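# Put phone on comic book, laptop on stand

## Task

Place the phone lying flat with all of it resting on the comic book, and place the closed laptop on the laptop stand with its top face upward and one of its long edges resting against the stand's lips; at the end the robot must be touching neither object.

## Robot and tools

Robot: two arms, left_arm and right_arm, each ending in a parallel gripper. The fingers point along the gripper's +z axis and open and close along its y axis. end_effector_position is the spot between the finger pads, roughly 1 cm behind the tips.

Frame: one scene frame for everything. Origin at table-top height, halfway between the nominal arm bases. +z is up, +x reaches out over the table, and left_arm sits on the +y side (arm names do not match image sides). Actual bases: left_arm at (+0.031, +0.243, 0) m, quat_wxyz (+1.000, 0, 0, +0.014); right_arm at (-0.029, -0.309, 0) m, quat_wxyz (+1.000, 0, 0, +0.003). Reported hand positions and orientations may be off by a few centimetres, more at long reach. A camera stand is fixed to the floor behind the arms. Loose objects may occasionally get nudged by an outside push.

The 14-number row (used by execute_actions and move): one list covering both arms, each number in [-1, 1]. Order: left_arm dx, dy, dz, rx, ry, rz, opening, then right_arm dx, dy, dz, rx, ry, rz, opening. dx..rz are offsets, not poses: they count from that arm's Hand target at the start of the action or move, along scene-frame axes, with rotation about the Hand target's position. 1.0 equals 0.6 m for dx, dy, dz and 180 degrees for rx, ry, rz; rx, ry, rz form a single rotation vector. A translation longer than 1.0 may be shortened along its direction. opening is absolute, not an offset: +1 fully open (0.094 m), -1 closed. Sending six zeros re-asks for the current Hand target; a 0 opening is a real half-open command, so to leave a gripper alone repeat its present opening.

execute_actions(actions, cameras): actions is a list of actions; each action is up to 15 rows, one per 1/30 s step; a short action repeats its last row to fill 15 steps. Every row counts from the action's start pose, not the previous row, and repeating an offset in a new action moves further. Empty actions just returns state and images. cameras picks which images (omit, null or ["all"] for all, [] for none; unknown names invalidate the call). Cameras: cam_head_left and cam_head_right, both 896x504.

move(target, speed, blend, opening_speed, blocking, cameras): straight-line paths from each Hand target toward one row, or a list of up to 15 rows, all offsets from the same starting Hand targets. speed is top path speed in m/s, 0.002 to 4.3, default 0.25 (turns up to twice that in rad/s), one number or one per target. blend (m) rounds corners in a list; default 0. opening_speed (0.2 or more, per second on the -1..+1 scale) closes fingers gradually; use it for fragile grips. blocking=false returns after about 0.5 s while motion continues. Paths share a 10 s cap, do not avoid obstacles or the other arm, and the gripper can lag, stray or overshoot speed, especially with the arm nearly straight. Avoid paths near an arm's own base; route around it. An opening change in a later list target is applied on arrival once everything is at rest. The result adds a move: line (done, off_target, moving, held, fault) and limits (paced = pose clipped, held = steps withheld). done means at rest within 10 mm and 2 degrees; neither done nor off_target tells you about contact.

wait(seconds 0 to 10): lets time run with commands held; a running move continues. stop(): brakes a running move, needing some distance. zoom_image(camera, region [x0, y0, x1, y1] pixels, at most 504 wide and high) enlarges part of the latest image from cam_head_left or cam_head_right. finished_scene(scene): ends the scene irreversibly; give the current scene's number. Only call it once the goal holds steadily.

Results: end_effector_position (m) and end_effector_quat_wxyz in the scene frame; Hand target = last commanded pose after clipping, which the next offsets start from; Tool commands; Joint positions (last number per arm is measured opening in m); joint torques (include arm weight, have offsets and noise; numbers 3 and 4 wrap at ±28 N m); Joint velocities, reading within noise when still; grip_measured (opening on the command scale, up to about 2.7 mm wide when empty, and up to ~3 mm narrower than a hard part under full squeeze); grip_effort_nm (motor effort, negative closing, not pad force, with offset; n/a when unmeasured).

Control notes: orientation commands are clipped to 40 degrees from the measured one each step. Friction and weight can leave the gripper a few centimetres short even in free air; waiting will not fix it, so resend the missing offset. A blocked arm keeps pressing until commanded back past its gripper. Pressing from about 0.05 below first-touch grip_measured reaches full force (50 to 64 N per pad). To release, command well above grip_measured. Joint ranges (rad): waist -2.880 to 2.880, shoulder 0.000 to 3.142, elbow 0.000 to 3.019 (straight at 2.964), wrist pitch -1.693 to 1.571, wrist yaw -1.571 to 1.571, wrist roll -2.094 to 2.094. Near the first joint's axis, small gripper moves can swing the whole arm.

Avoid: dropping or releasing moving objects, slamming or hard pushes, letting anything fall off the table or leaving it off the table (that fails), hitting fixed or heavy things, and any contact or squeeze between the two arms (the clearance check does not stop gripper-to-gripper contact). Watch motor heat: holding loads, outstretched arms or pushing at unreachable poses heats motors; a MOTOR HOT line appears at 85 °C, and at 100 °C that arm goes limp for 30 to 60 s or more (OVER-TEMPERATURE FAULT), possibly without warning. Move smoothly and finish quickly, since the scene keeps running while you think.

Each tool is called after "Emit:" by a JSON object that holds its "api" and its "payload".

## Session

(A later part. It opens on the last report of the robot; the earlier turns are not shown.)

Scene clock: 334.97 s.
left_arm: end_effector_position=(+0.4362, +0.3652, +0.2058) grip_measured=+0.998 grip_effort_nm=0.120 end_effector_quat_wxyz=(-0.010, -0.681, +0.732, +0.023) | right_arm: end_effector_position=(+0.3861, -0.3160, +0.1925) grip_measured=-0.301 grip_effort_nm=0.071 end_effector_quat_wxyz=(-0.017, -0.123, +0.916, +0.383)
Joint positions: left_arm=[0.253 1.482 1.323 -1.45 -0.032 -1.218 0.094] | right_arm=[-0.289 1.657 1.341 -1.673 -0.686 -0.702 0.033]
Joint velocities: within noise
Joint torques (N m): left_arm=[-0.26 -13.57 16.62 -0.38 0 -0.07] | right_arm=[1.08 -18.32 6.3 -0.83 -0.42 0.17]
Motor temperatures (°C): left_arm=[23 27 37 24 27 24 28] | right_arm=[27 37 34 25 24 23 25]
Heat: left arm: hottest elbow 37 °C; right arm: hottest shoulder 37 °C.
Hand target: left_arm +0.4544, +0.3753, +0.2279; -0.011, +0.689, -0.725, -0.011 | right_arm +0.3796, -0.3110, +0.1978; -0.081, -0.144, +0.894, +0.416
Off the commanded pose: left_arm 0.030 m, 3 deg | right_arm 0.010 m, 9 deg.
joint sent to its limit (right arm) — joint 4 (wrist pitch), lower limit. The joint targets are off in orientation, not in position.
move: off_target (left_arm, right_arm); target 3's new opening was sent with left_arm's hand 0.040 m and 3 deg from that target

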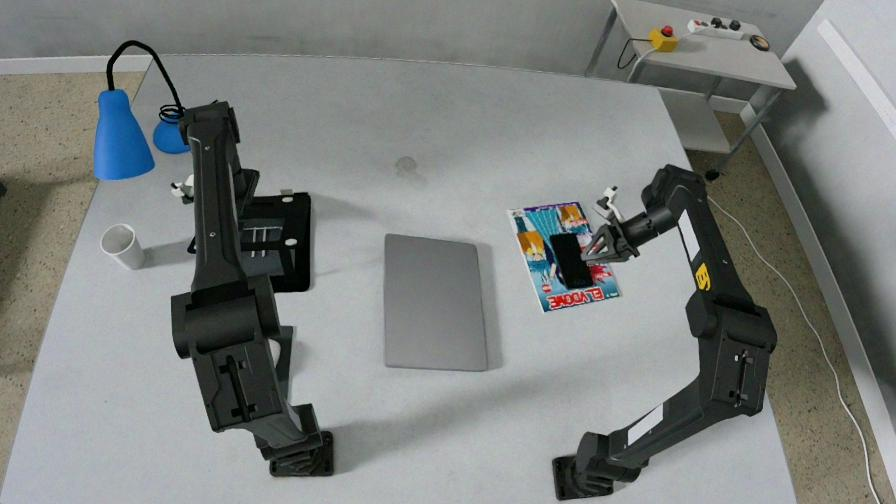

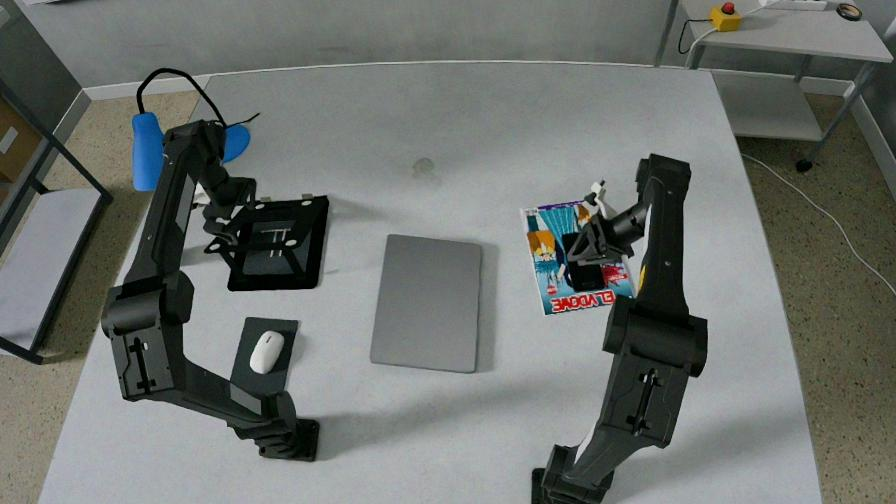

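Emit:
{"api": "move", "payload": {"target": [0.055,0.045,-0.06,0,0,0.02,1,0,0,0,0,0,0,-0.3], "speed": 0.25}}

Emit:
{"api": "zoom_image", "payload": {"camera": "cam_head_right", "region": [190, 180, 330, 320]}}

Scene clock: 339.90 s.
left_arm: end_effector_position=(+0.4639, +0.3895, +0.1677) grip_measured=+0.998 grip_effort_nm=0.120 end_effector_quat_wxyz=(+0.023, +0.703, -0.710, -0.030) | right_arm: end_effector_position=(+0.3861, -0.3160, +0.1925) grip_measured=-0.301 grip_effort_nm=0.061 end_effector_quat_wxyz=(-0.017, -0.123, +0.916, +0.383)
Joint positions: left_arm=[0.287 1.607 1.365 -1.397 -0.032 -1.247 0.094] | right_arm=[-0.289 1.657 1.341 -1.673 -0.686 -0.702 0.033]
Joint velocities: within noise
Joint torques (N m): left_arm=[-0.56 -15.91 16.21 0.31 0.01 -0.07] | right_arm=[1.14 -18.26 6.3 -0.8 -0.42 0.16]
Motor temperatures (°C): left_arm=[23 27 38 24 27 24 27] | right_arm=[27 37 34 25 24 23 25]
Heat: left arm: hottest elbow 38 °C; right arm: hottest shoulder 37 °C.
Hand target: left_arm +0.4874, +0.4023, +0.1920; -0.011, +0.711, -0.703, -0.011 | right_arm +0.3796, -0.3110, +0.1978; -0.081, -0.144, +0.894, +0.416
Off the commanded pose: left_arm 0.036 m, 5 deg | right_arm 0.010 m, 9 deg.
joint sent to its limit (right arm) — joint 4 (wrist pitch), lower limit. The joint targets are off in orientation, not in position.
move: off_target (left_arm, right_arm)

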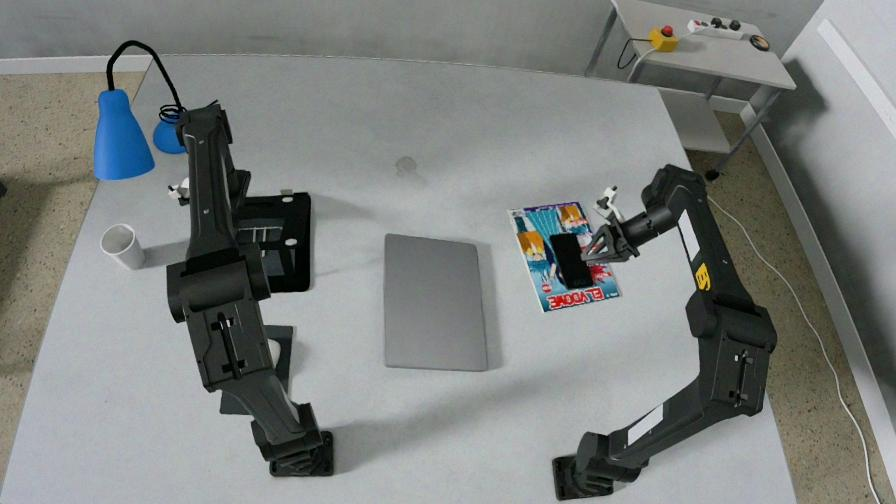

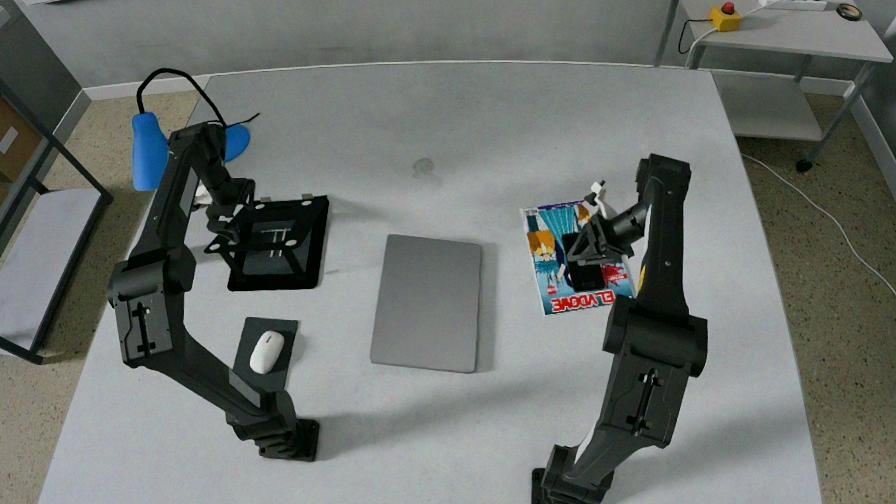

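Scaled by 3.600.

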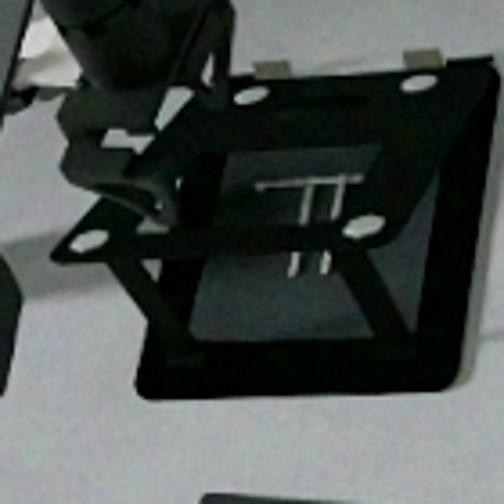

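Emit:
{"api": "move", "payload": {"target": [-0.005,0.0,-0.115,0,0,0,1,0,0,0,0,0,0,-0.3], "speed": 0.15}}

Emit:
{"api": "zoom_image", "payload": {"camera": "cam_head_right", "region": [190, 180, 330, 320]}}

Scene clock: 343.87 s.
left_arm: end_effector_position=(+0.4856, +0.3971, +0.1269) grip_measured=+0.998 grip_effort_nm=0.120 end_effector_quat_wxyz=(-0.010, +0.705, -0.709, -0.013) | right_arm: end_effector_position=(+0.3861, -0.3160, +0.1925) grip_measured=-0.301 grip_effort_nm=0.071 end_effector_quat_wxyz=(-0.017, -0.123, +0.916, +0.383)
Joint positions: left_arm=[0.288 1.648 1.306 -1.223 -0.032 -1.247 0.094] | right_arm=[-0.289 1.657 1.341 -1.673 -0.686 -0.702 0.033]
Joint velocities: within noise
Joint torques (N m): left_arm=[-0.62 -16.32 9.25 0.84 -0.03 -0.03] | right_arm=[1.2 -18.26 6.27 -0.8 -0.42 0.16]
Motor temperatures (°C): left_arm=[23 27 38 24 27 24 27] | right_arm=[27 37 34 25 24 23 25]
Heat: left arm: hottest elbow 38 °C; right arm: hottest shoulder 37 °C.
Hand target: left_arm +0.4843, +0.4023, +0.1229; -0.011, +0.711, -0.703, -0.011 | right_arm +0.3796, -0.3110, +0.1978; -0.081, -0.144, +0.894, +0.416
Off the commanded pose: left_arm 0.007 m, 1 deg | right_arm 0.010 m, 9 deg.
joint sent to its limit (right arm) — joint 4 (wrist pitch), lower limit. The joint targets are off in orientation, not in position.
move: off_target (right_arm)

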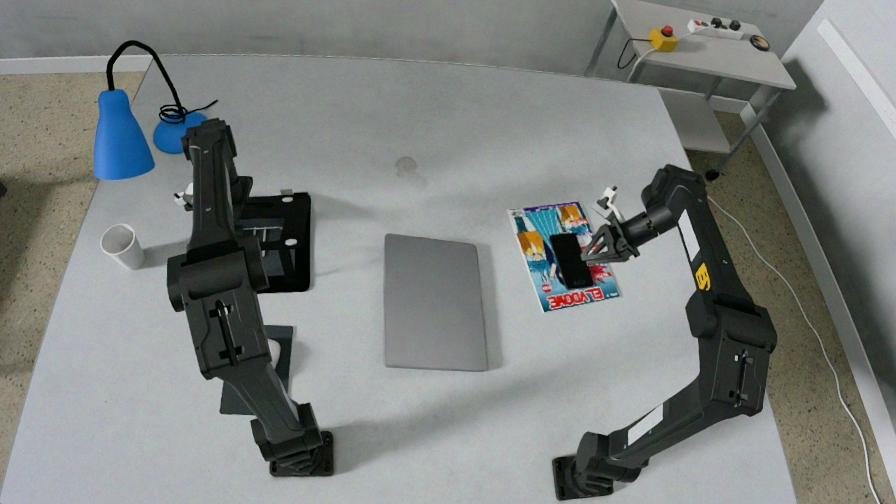

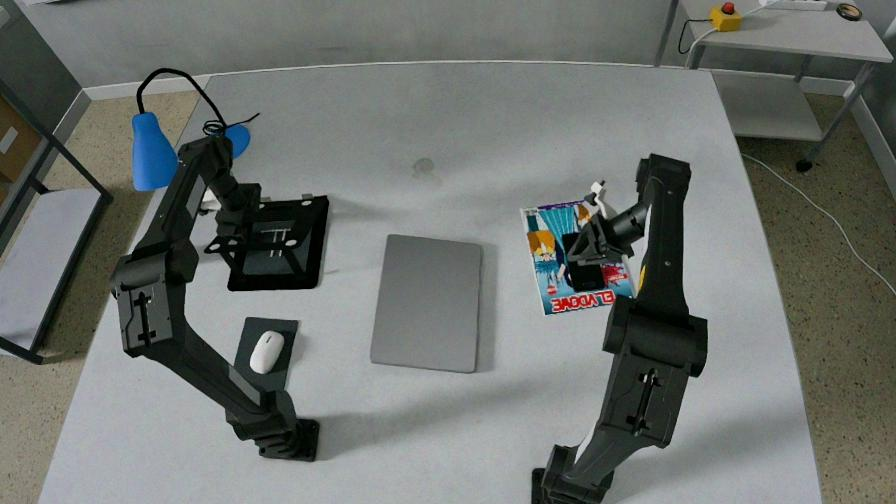

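Scaled by 3.600.

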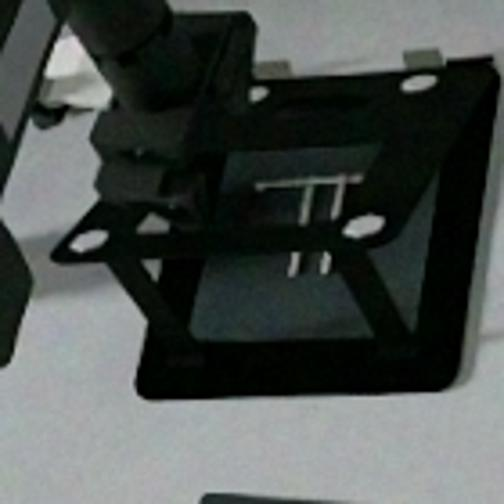

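Emit:
{"api": "move", "payload": {"target": [[-0.042,0.0,0.02,0,0,0,1,0,0,0,0,0,0,-0.3],[-0.042,0.0,-0.06,0,0,0,1,0,0,0,0,0,0,-0.3]], "speed": 0.12}}

Emit:
{"api": "zoom_image", "payload": {"camera": "cam_head_right", "region": [190, 180, 330, 320]}}

Scene clock: 347.97 s.
left_arm: end_effector_position=(+0.4769, +0.3984, +0.1090) grip_measured=+0.998 grip_effort_nm=0.115 end_effector_quat_wxyz=(-0.038, +0.708, -0.705, +0.003) | right_arm: end_effector_position=(+0.3861, -0.3160, +0.1925) grip_measured=-0.301 grip_effort_nm=0.066 end_effector_quat_wxyz=(-0.017, -0.123, +0.916, +0.383)
Joint positions: left_arm=[0.298 1.608 1.204 -1.096 -0.028 -1.247 0.094] | right_arm=[-0.289 1.657 1.341 -1.673 -0.686 -0.702 0.033]
Joint velocities: within noise
Joint torques (N m): left_arm=[-0.21 -13.39 6.61 0.12 -0.11 0.14] | right_arm=[1.03 -18.26 6.28 -0.81 -0.43 0.17]
Motor temperatures (°C): left_arm=[23 28 38 24 27 24 27] | right_arm=[27 37 34 25 24 23 25]
Heat: left arm: hottest elbow 38 °C; right arm: hottest shoulder 37 °C.
Hand target: left_arm +0.4591, +0.4022, +0.0868; -0.011, +0.711, -0.703, -0.011 | right_arm +0.3796, -0.3110, +0.1978; -0.081, -0.144, +0.894, +0.416
Off the commanded pose: left_arm 0.029 m, 4 deg | right_arm 0.010 m, 9 deg.
joint sent to its limit (right arm) — joint 4 (wrist pitch), lower limit. The joint targets are off in orientation, not in position.
move: off_target (left_arm, right_arm)

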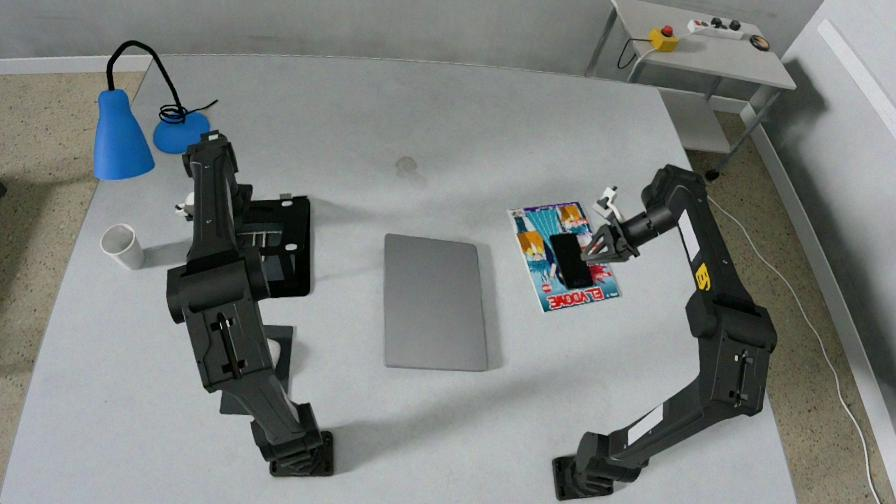

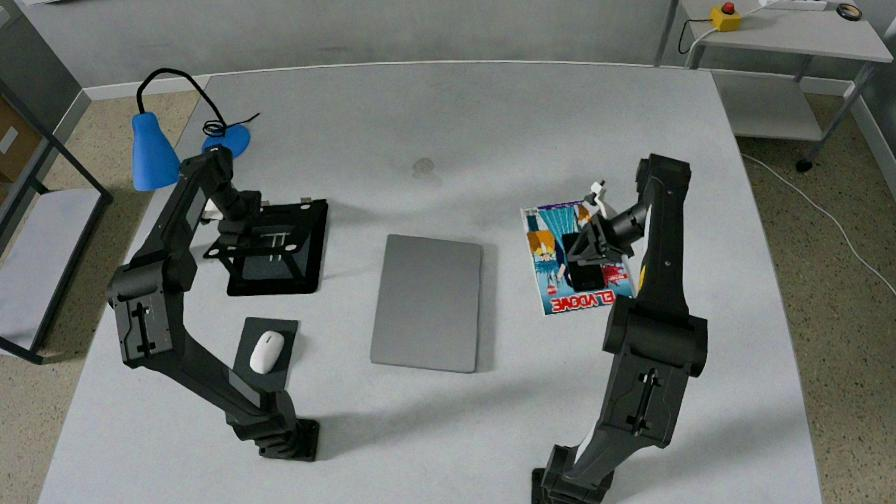

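Scaled by 3.600.

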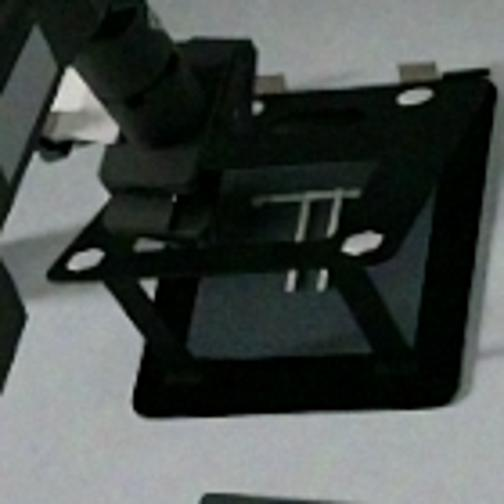

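Emit:
{"api": "move", "payload": {"target": [[0.03,0.0,0.13,0,0,0,1,0,0,0,0,0,0,-0.3],[-0.085,-0.01,0.13,0,0,0,1,0,0,0,0,0,0,-0.3]], "speed": 0.15}}

Emit:
{"api": "zoom_image", "payload": {"camera": "cam_head_right", "region": [190, 180, 330, 320]}}

Scene clock: 352.60 s.
left_arm: end_effector_position=(+0.4145, +0.3924, +0.1625) grip_measured=+0.998 grip_effort_nm=0.120 end_effector_quat_wxyz=(-0.009, +0.710, -0.704, -0.011) | right_arm: end_effector_position=(+0.3861, -0.3160, +0.1925) grip_measured=-0.301 grip_effort_nm=0.071 end_effector_quat_wxyz=(-0.017, -0.123, +0.916, +0.383)
Joint positions: left_arm=[0.333 1.448 1.171 -1.287 -0.028 -1.217 0.094] | right_arm=[-0.289 1.657 1.341 -1.673 -0.686 -0.702 0.033]
Joint velocities: within noise
Joint torques (N m): left_arm=[-0.26 -14.27 8.96 0.28 -0.2 0.11] | right_arm=[1.2 -18.2 6.28 -0.83 -0.42 0.16]
Motor temperatures (°C): left_arm=[23 28 37 24 27 24 27] | right_arm=[27 37 34 25 24 23 25]
Heat: left arm: hottest elbow 37 °C; right arm: hottest shoulder 37 °C.
Hand target: left_arm +0.4081, +0.3963, +0.1649; -0.011, +0.711, -0.703, -0.011 | right_arm +0.3796, -0.3110, +0.1978; -0.081, -0.144, +0.894, +0.416
Off the commanded pose: left_arm 0.008 m, 0 deg | right_arm 0.010 m, 9 deg.
joint sent to its limit (right arm) — joint 4 (wrist pitch), lower limit. The joint targets are off in orientation, not in position.
move: off_target (right_arm)

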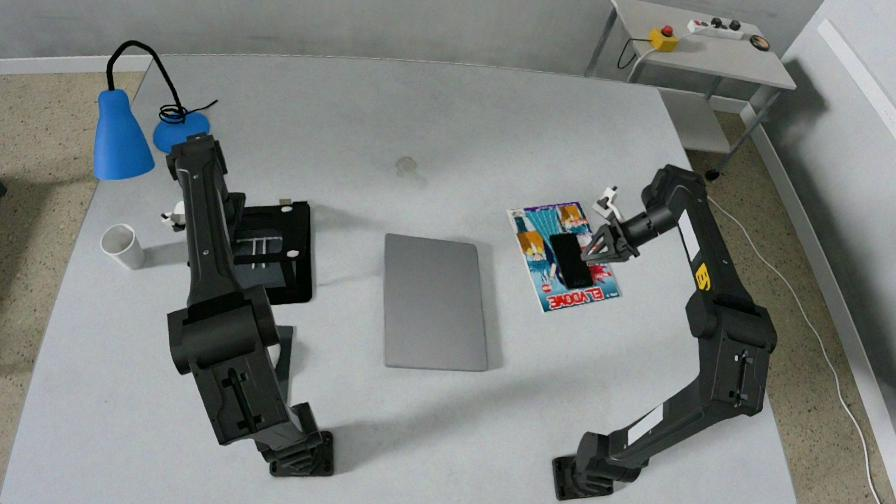

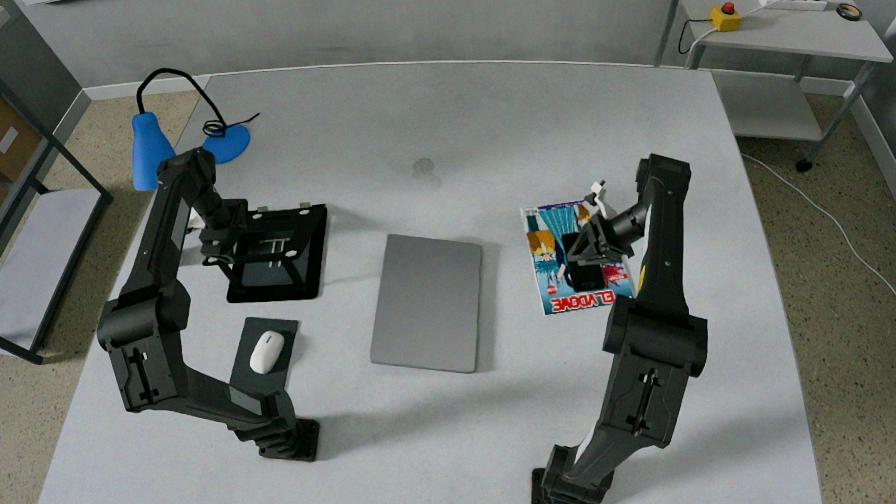

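Scaled by 3.600.

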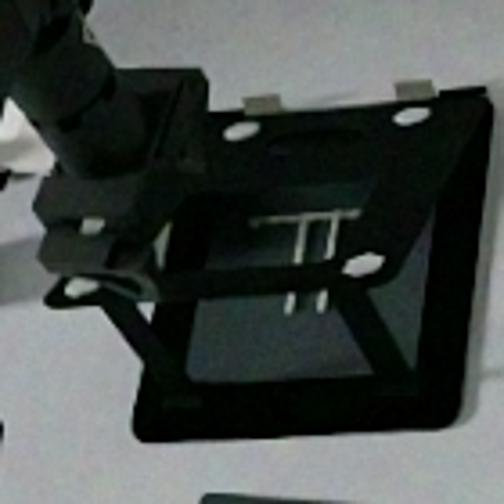

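Emit:
{"api": "move", "payload": {"target": [[0.025,0.0,0,0,0,0,1,0,0,0,0,0,0,-0.3],[0.025,0.0,-0.12,0,0,0,1,0,0,0,0,0,0,-0.3]], "speed": 0.12}}

Emit:
{"api": "zoom_image", "payload": {"camera": "cam_head_right", "region": [190, 180, 330, 320]}}

Scene clock: 357.30 s.
left_arm: end_effector_position=(+0.4438, +0.4035, +0.1420) grip_measured=+0.998 grip_effort_nm=0.125 end_effector_quat_wxyz=(-0.064, +0.709, -0.703, +0.014) | right_arm: end_effector_position=(+0.3861, -0.3160, +0.1925) grip_measured=-0.301 grip_effort_nm=0.066 end_effector_quat_wxyz=(-0.017, -0.123, +0.916, +0.383)
Joint positions: left_arm=[0.333 1.469 1.133 -1.105 -0.028 -1.216 0.094] | right_arm=[-0.289 1.657 1.341 -1.673 -0.686 -0.702 0.033]
Joint velocities: within noise
Joint torques (N m): left_arm=[-1.73 -8.7 4.45 0.31 -0.16 0.04] | right_arm=[1.14 -18.26 6.28 -0.8 -0.42 0.16]
Motor temperatures (°C): left_arm=[23 28 37 24 27 24 27] | right_arm=[27 37 34 25 24 23 25]
Heat: left arm: hottest elbow 37 °C; right arm: hottest shoulder 37 °C.
Hand target: left_arm +0.4231, +0.3963, +0.0928; -0.011, +0.711, -0.703, -0.011 | right_arm +0.3796, -0.3110, +0.1978; -0.081, -0.144, +0.894, +0.416
Off the commanded pose: left_arm 0.054 m, 7 deg | right_arm 0.010 m, 9 deg.
joint sent to its limit (right arm) — joint 4 (wrist pitch), lower limit. The joint targets are off in orientation, not in position.
move: off_target (left_arm, right_arm)

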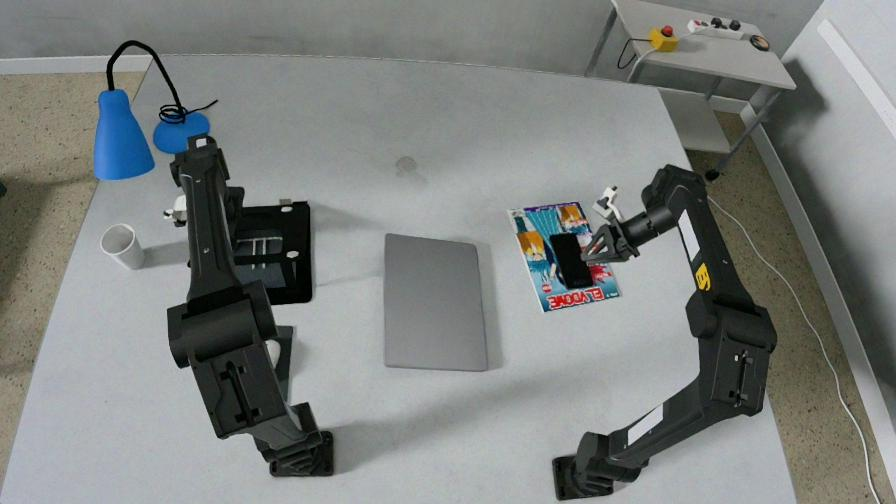

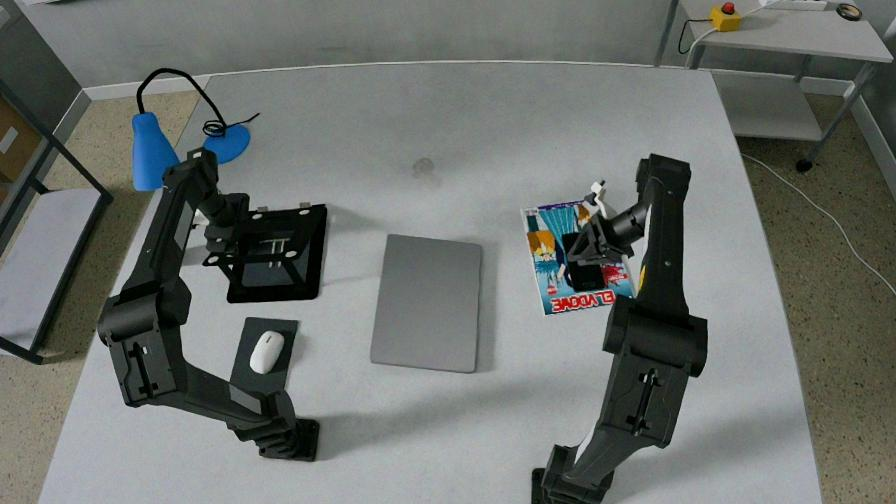

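Scaled by 3.600.

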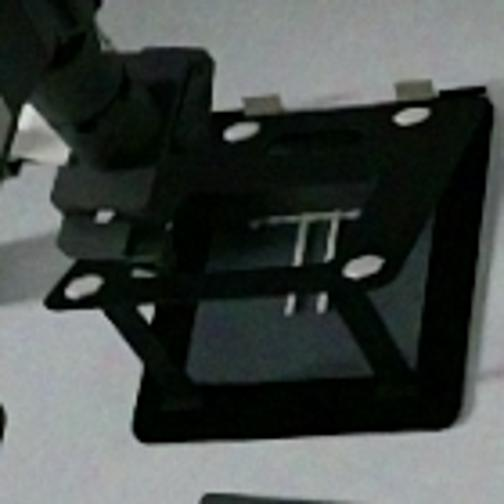

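Emit:
{"api": "move", "payload": {"target": [[0.035,0.01,0.12,0,0,0,1,0,0,0,0,0,0,-0.3],[-0.055,0.0,0.12,0,0,0,1,0,0,0,0,0,0,-0.3],[-0.055,0.0,0.0,0,0,0,1,0,0,0,0,0,0,-0.3]], "speed": 0.15}}

Emit:
{"api": "zoom_image", "payload": {"camera": "cam_head_right", "region": [190, 180, 330, 320]}}

Scene clock: 362.90 s.
left_arm: end_effector_position=(+0.3919, +0.3908, +0.0970) grip_measured=+0.998 grip_effort_nm=0.120 end_effector_quat_wxyz=(-0.010, +0.709, -0.705, -0.011) | right_arm: end_effector_position=(+0.3861, -0.3160, +0.1925) grip_measured=-0.301 grip_effort_nm=0.066 end_effector_quat_wxyz=(-0.017, -0.123, +0.916, +0.383)
Joint positions: left_arm=[0.349 1.456 0.996 -1.101 -0.028 -1.199 0.094] | right_arm=[-0.289 1.657 1.341 -1.673 -0.686 -0.702 0.033]
Joint velocities: within noise
Joint torques (N m): left_arm=[-1.08 -12.81 8.9 0.69 -0.1 0.08] | right_arm=[1.14 -18.26 6.27 -0.83 -0.43 0.17]
Motor temperatures (°C): left_arm=[23 28 36 24 27 24 27] | right_arm=[27 37 34 25 24 23 25]
Heat: left arm: hottest elbow 36 °C; right arm: hottest shoulder 37 °C.
Hand target: left_arm +0.3901, +0.3963, +0.0929; -0.011, +0.711, -0.703, -0.011 | right_arm +0.3796, -0.3110, +0.1978; -0.081, -0.144, +0.894, +0.416
Off the commanded pose: left_arm 0.007 m, 0 deg | right_arm 0.010 m, 9 deg.
joint sent to its limit (right arm) — joint 4 (wrist pitch), lower limit. The joint targets are off in orientation, not in position.
move: off_target (right_arm)

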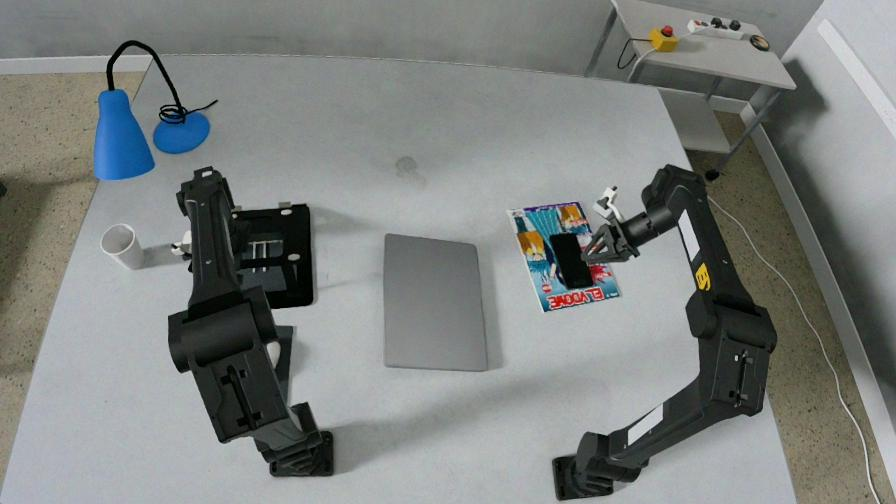

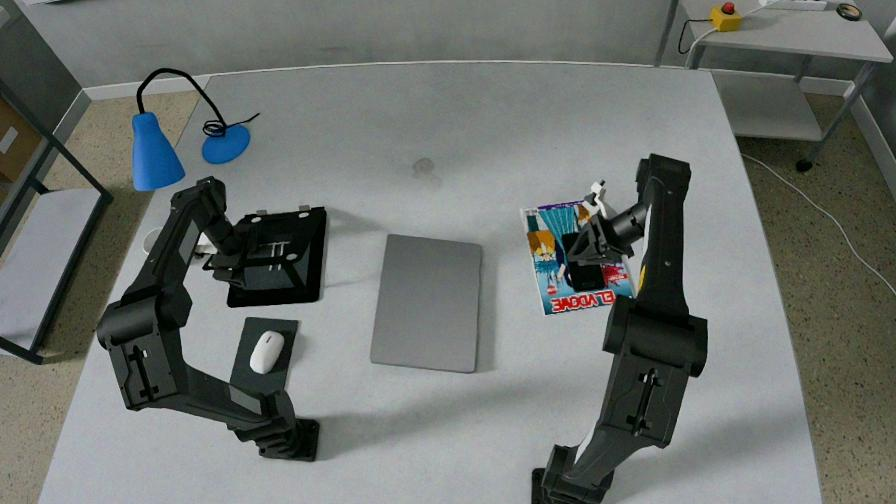

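Scaled by 3.600.

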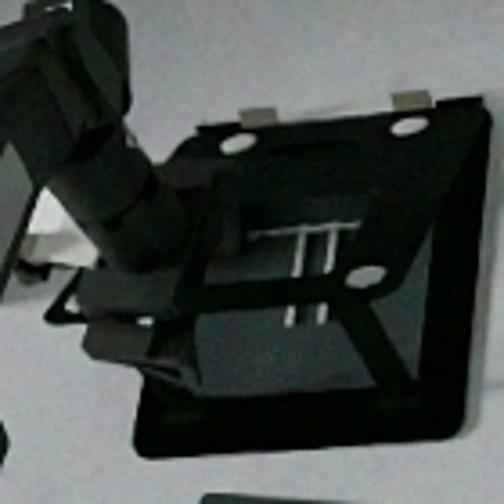

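Emit:
{"api": "move", "payload": {"target": [0,0,0,0,0,0,-0.9,0,0,0,0,0,0,-0.3], "speed": 0.1, "opening_speed": 0.7}}

Emit:
{"api": "zoom_image", "payload": {"camera": "cam_head_right", "region": [190, 180, 330, 320]}}

Scene clock: 367.67 s.
left_arm: end_effector_position=(+0.3914, +0.3957, +0.0964) grip_measured=-0.408 grip_effort_nm=-1.009 end_effector_quat_wxyz=(-0.014, +0.719, -0.694, -0.011) | right_arm: end_effector_position=(+0.3861, -0.3160, +0.1925) grip_measured=-0.301 grip_effort_nm=0.071 end_effector_quat_wxyz=(-0.017, -0.123, +0.916, +0.383)
Joint positions: left_arm=[0.36 1.456 0.994 -1.092 -0.031 -1.218 0.028] | right_arm=[-0.289 1.657 1.341 -1.673 -0.686 -0.702 0.033]
Joint velocities: within noise
Joint torques (N m): left_arm=[-1.2 -12.22 8.91 0.65 0.02 0.32] | right_arm=[1.03 -18.32 6.31 -0.8 -0.42 0.16]
Motor temperatures (°C): left_arm=[23 27 36 24 27 24 27] | right_arm=[27 37 34 25 24 23 25]
Heat: left arm: hottest elbow 36 °C; right arm: hottest shoulder 37 °C.
Hand target: left_arm +0.3903, +0.3963, +0.0929; -0.011, +0.711, -0.703, -0.011 | right_arm +0.3796, -0.3110, +0.1978; -0.081, -0.144, +0.894, +0.416
Off the commanded pose: left_arm 0.004 m, 1 deg | right_arm 0.010 m, 9 deg.
joint sent to its limit (right arm) — joint 4 (wrist pitch), lower limit. The joint targets are off in orientation, not in position.
move: off_target (right_arm)

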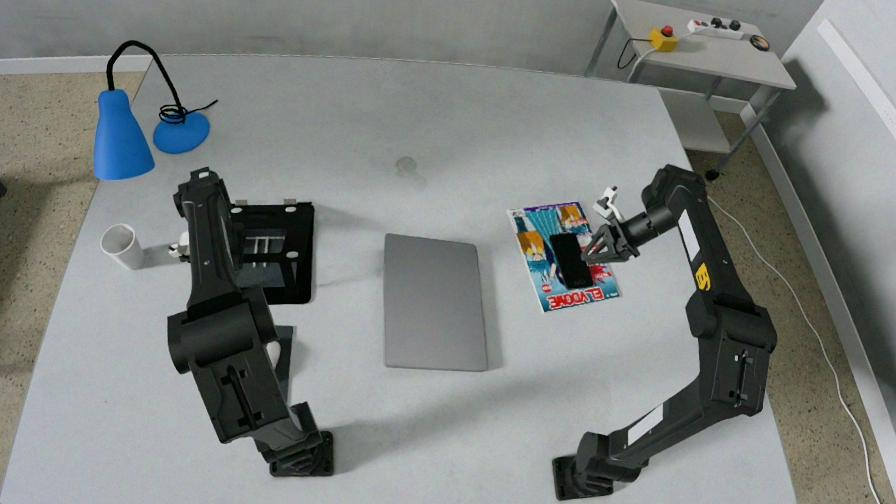

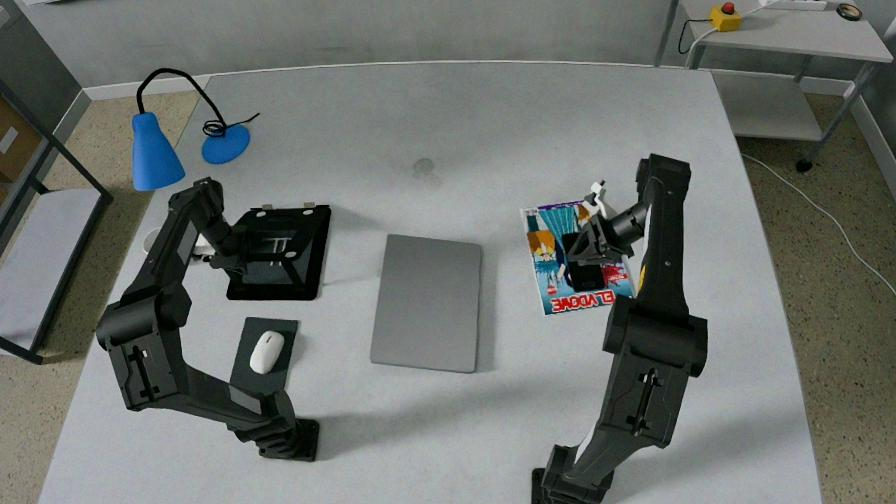

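Scaled by 3.600.

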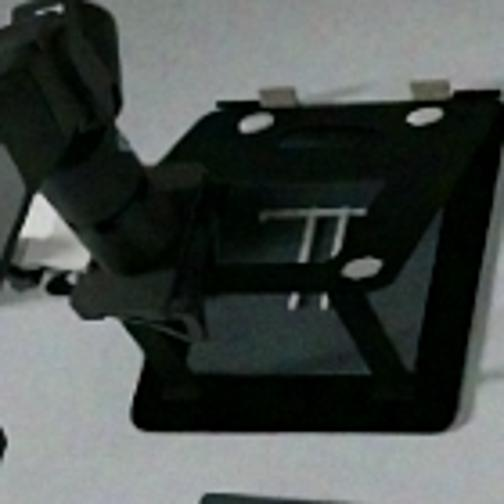

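Emit:
{"api": "move", "payload": {"target": [[0.08,0.125,0.005,0,0,-0.25,-0.9,0,0,0,0,0,0,-0.3],[0.117,0.125,0.005,0,0,-0.5,-0.9,0,0,0,0,0,0,-0.3],[0.117,0.05,0.005,0,0,-0.5,-0.9,0,0,0,0,0,0,-0.3]], "speed": 0.25, "blend": 0.02}}

Emit:
{"api": "zoom_image", "payload": {"camera": "cam_head_right", "region": [190, 170, 390, 370]}}

Scene clock: 378.97 s.
left_arm: end_effector_position=(+0.4606, +0.4428, +0.0969) grip_measured=-0.416 grip_effort_nm=-1.004 end_effector_quat_wxyz=(+0.022, -0.033, +0.999, +0.004) | right_arm: end_effector_position=(+0.3861, -0.3160, +0.1925) grip_measured=-0.301 grip_effort_nm=0.061 end_effector_quat_wxyz=(-0.017, -0.123, +0.916, +0.383)
Joint positions: left_arm=[0.412 1.64 1.211 -1.097 0.01 0.375 0.027] | right_arm=[-0.289 1.657 1.341 -1.673 -0.686 -0.702 0.033]
Joint velocities: within noise
Joint torques (N m): left_arm=[-4.01 -16.67 8.5 -0.09 0.09 0.24] | right_arm=[1.08 -18.32 6.27 -0.81 -0.42 0.17]
Motor temperatures (°C): left_arm=[23 27 36 24 27 24 28] | right_arm=[27 37 33 25 24 23 25]
Heat: left arm: hottest elbow 36 °C; right arm: hottest shoulder 37 °C.
Hand target: left_arm +0.4604, +0.4263, +0.0958; +0.015, -0.006, +1.000, +0.000 | right_arm +0.3796, -0.3110, +0.1978; -0.081, -0.144, +0.894, +0.416
Off the commanded pose: left_arm 0.017 m, 3 deg | right_arm 0.010 m, 9 deg.
joint sent to its limit (right arm) — joint 4 (wrist pitch), lower limit. The joint targets are off in orientation, not in position.
move: off_target (left_arm, right_arm)

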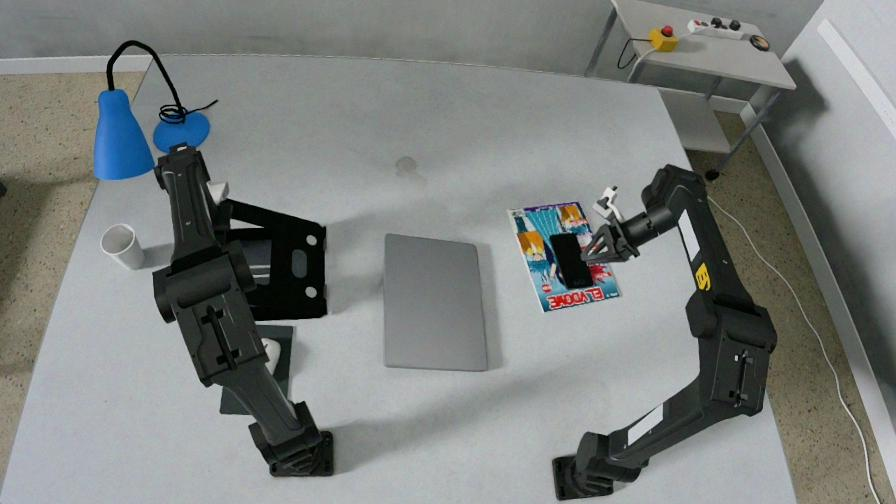

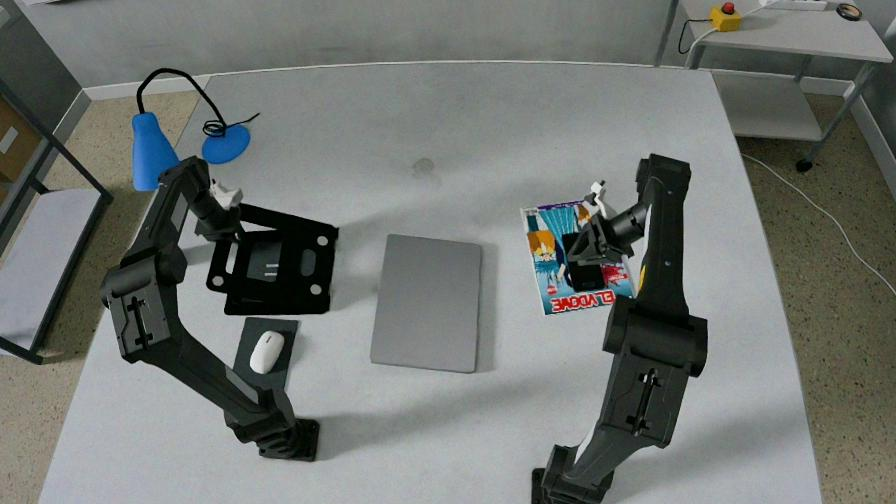

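Scaled by 2.520.

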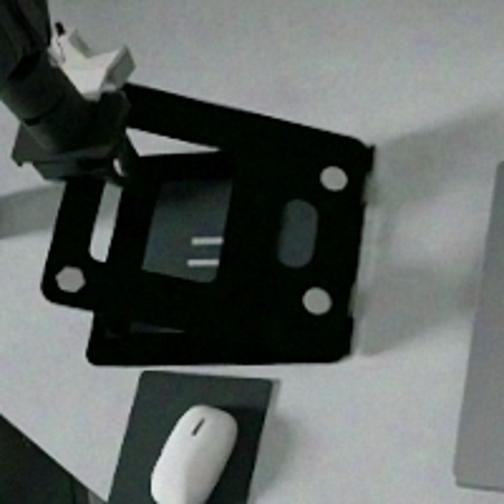

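Emit:
{"api": "move", "payload": {"target": [[0,-0.105,0.005,0,0,-0.028,-0.9,0,0,0,0,0,0,-0.3]], "speed": 0.2}}

Emit:
{"api": "zoom_image", "payload": {"camera": "cam_head_right", "region": [190, 170, 390, 370]}}

Scene clock: 384.60 s.
left_arm: end_effector_position=(+0.4651, +0.3734, +0.0971) grip_measured=-0.420 grip_effort_nm=-1.004 end_effector_quat_wxyz=(+0.018, +0.036, +0.999, +0.001) | right_arm: end_effector_position=(+0.3861, -0.3160, +0.1925) grip_measured=-0.301 grip_effort_nm=0.061 end_effector_quat_wxyz=(-0.017, -0.123, +0.916, +0.383)
Joint positions: left_arm=[0.268 1.596 1.157 -1.097 0.009 0.368 0.027] | right_arm=[-0.289 1.657 1.341 -1.673 -0.686 -0.702 0.033]
Joint velocities: within noise
Joint torques (N m): left_arm=[-2.73 -16.85 8.06 0.24 0.06 -0.15] | right_arm=[1.08 -18.26 6.28 -0.79 -0.43 0.16]
Motor temperatures (°C): left_arm=[23 28 35 24 27 24 28] | right_arm=[27 37 33 25 24 23 25]
Heat: left arm: hottest elbow 35 °C; right arm: hottest shoulder 37 °C.
Hand target: left_arm +0.4604, +0.3632, +0.0989; +0.016, +0.038, +0.999, -0.001 | right_arm +0.3796, -0.3110, +0.1978; -0.081, -0.144, +0.894, +0.416
Off the commanded pose: left_arm 0.011 m, 0 deg | right_arm 0.010 m, 9 deg.
joint sent to its limit (right arm) — joint 4 (wrist pitch), lower limit. The joint targets are off in orientation, not in position.
move: off_target (left_arm, right_arm)

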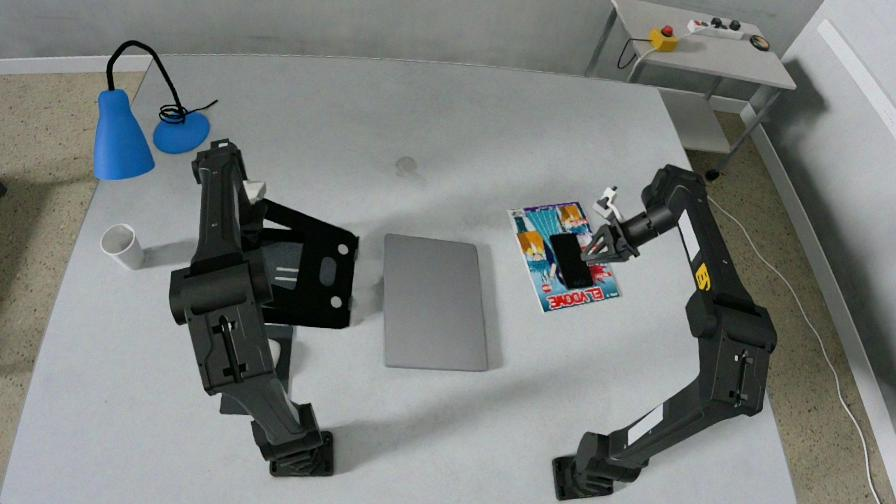

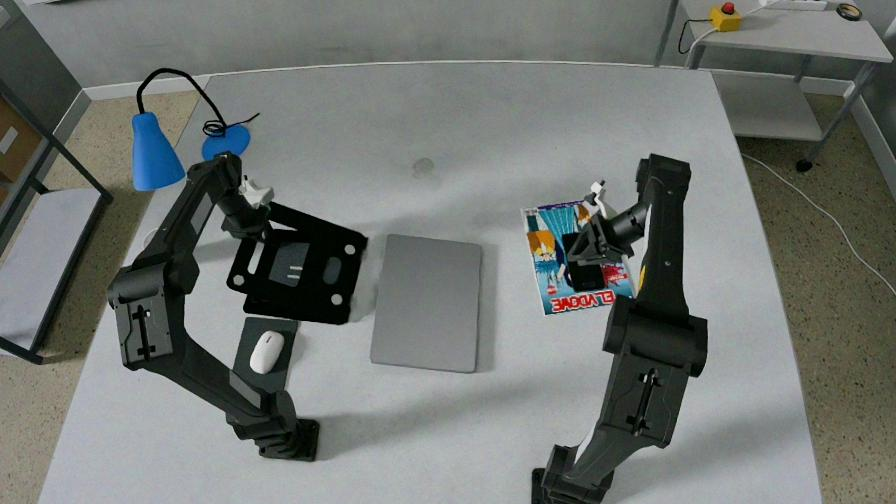

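Scaled by 2.520.

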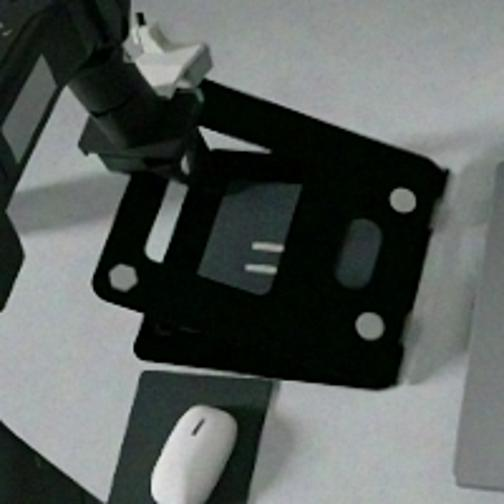

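Emit:
{"api": "move", "payload": {"target": [[0,0.0,0.0,0,0,0.026,-0.9,0,0,0,0,0,0,-0.3],[0,0.0,0.002,0,0,0.026,0.0,0,0,0,0,0,0,-0.3],[-0.02,0.03,0.25,0,0,0.026,0.0,0,0,0,0,0,0,-0.3]], "speed": 0.2}}

Emit:
{"api": "zoom_image", "payload": {"camera": "cam_head_right", "region": [210, 190, 390, 370]}}

Emit:
{"api": "zoom_image", "payload": {"camera": "cam_head_left", "region": [210, 190, 390, 370]}}

Scene clock: 392.30 s.
left_arm: end_effector_position=(+0.4331, +0.3703, +0.2237) grip_measured=-0.002 grip_effort_nm=0.115 end_effector_quat_wxyz=(-0.011, +0.000, +1.000, -0.007) | right_arm: end_effector_position=(+0.3861, -0.3160, +0.1925) grip_measured=-0.301 grip_effort_nm=0.066 end_effector_quat_wxyz=(-0.017, -0.123, +0.916, +0.383)
Joint positions: left_arm=[0.282 1.464 1.352 -1.484 0.006 0.311 0.047] | right_arm=[-0.289 1.657 1.341 -1.673 -0.686 -0.702 0.033]
Joint velocities: within noise
Joint torques (N m): left_arm=[-0.62 -12.98 16.54 -0.02 0.11 0.09] | right_arm=[1.08 -18.26 6.27 -0.81 -0.42 0.17]
Motor temperatures (°C): left_arm=[23 28 35 24 27 24 28] | right_arm=[27 37 33 25 24 23 25]
Heat: left arm: hottest elbow 35 °C; right arm: hottest shoulder 37 °C.
Hand target: left_arm +0.4484, +0.3812, +0.2488; +0.015, -0.003, +1.000, +0.000 | right_arm +0.3796, -0.3110, +0.1978; -0.081, -0.144, +0.894, +0.416
Off the commanded pose: left_arm 0.031 m, 3 deg | right_arm 0.010 m, 9 deg.
joint sent to its limit (right arm) — joint 4 (wrist pitch), lower limit. The joint targets are off in orientation, not in position.
move: off_target (left_arm, right_arm); target 2's new opening was sent with left_arm's hand 0.011 m and 2 deg from that target

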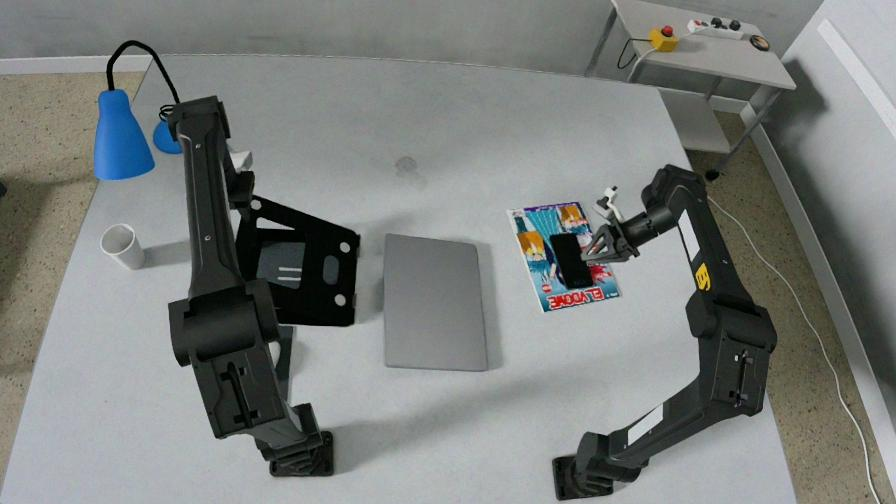

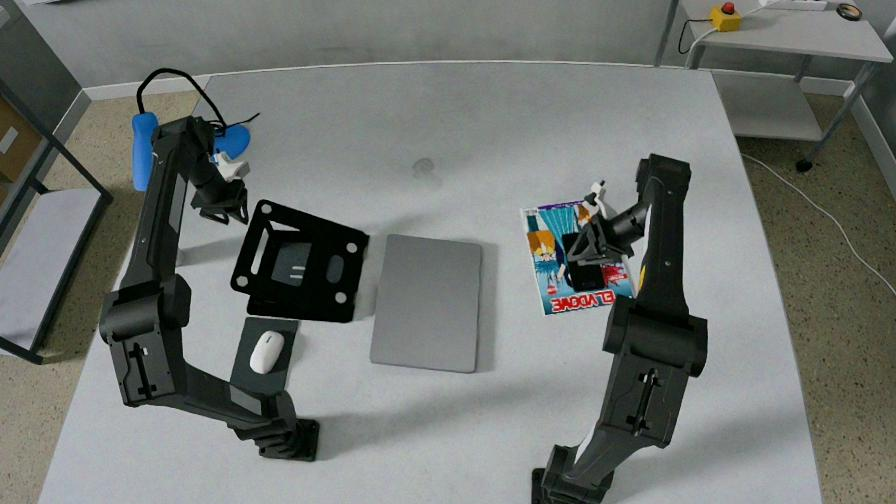

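Scaled by 2.800.

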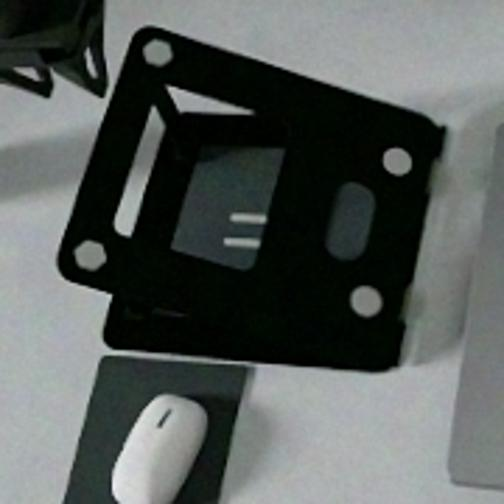

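Scaled by 2.800.

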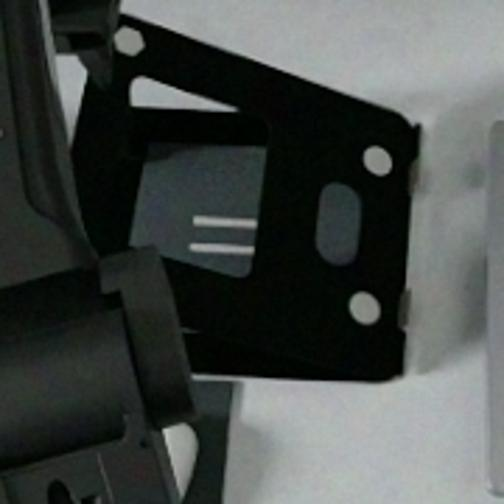

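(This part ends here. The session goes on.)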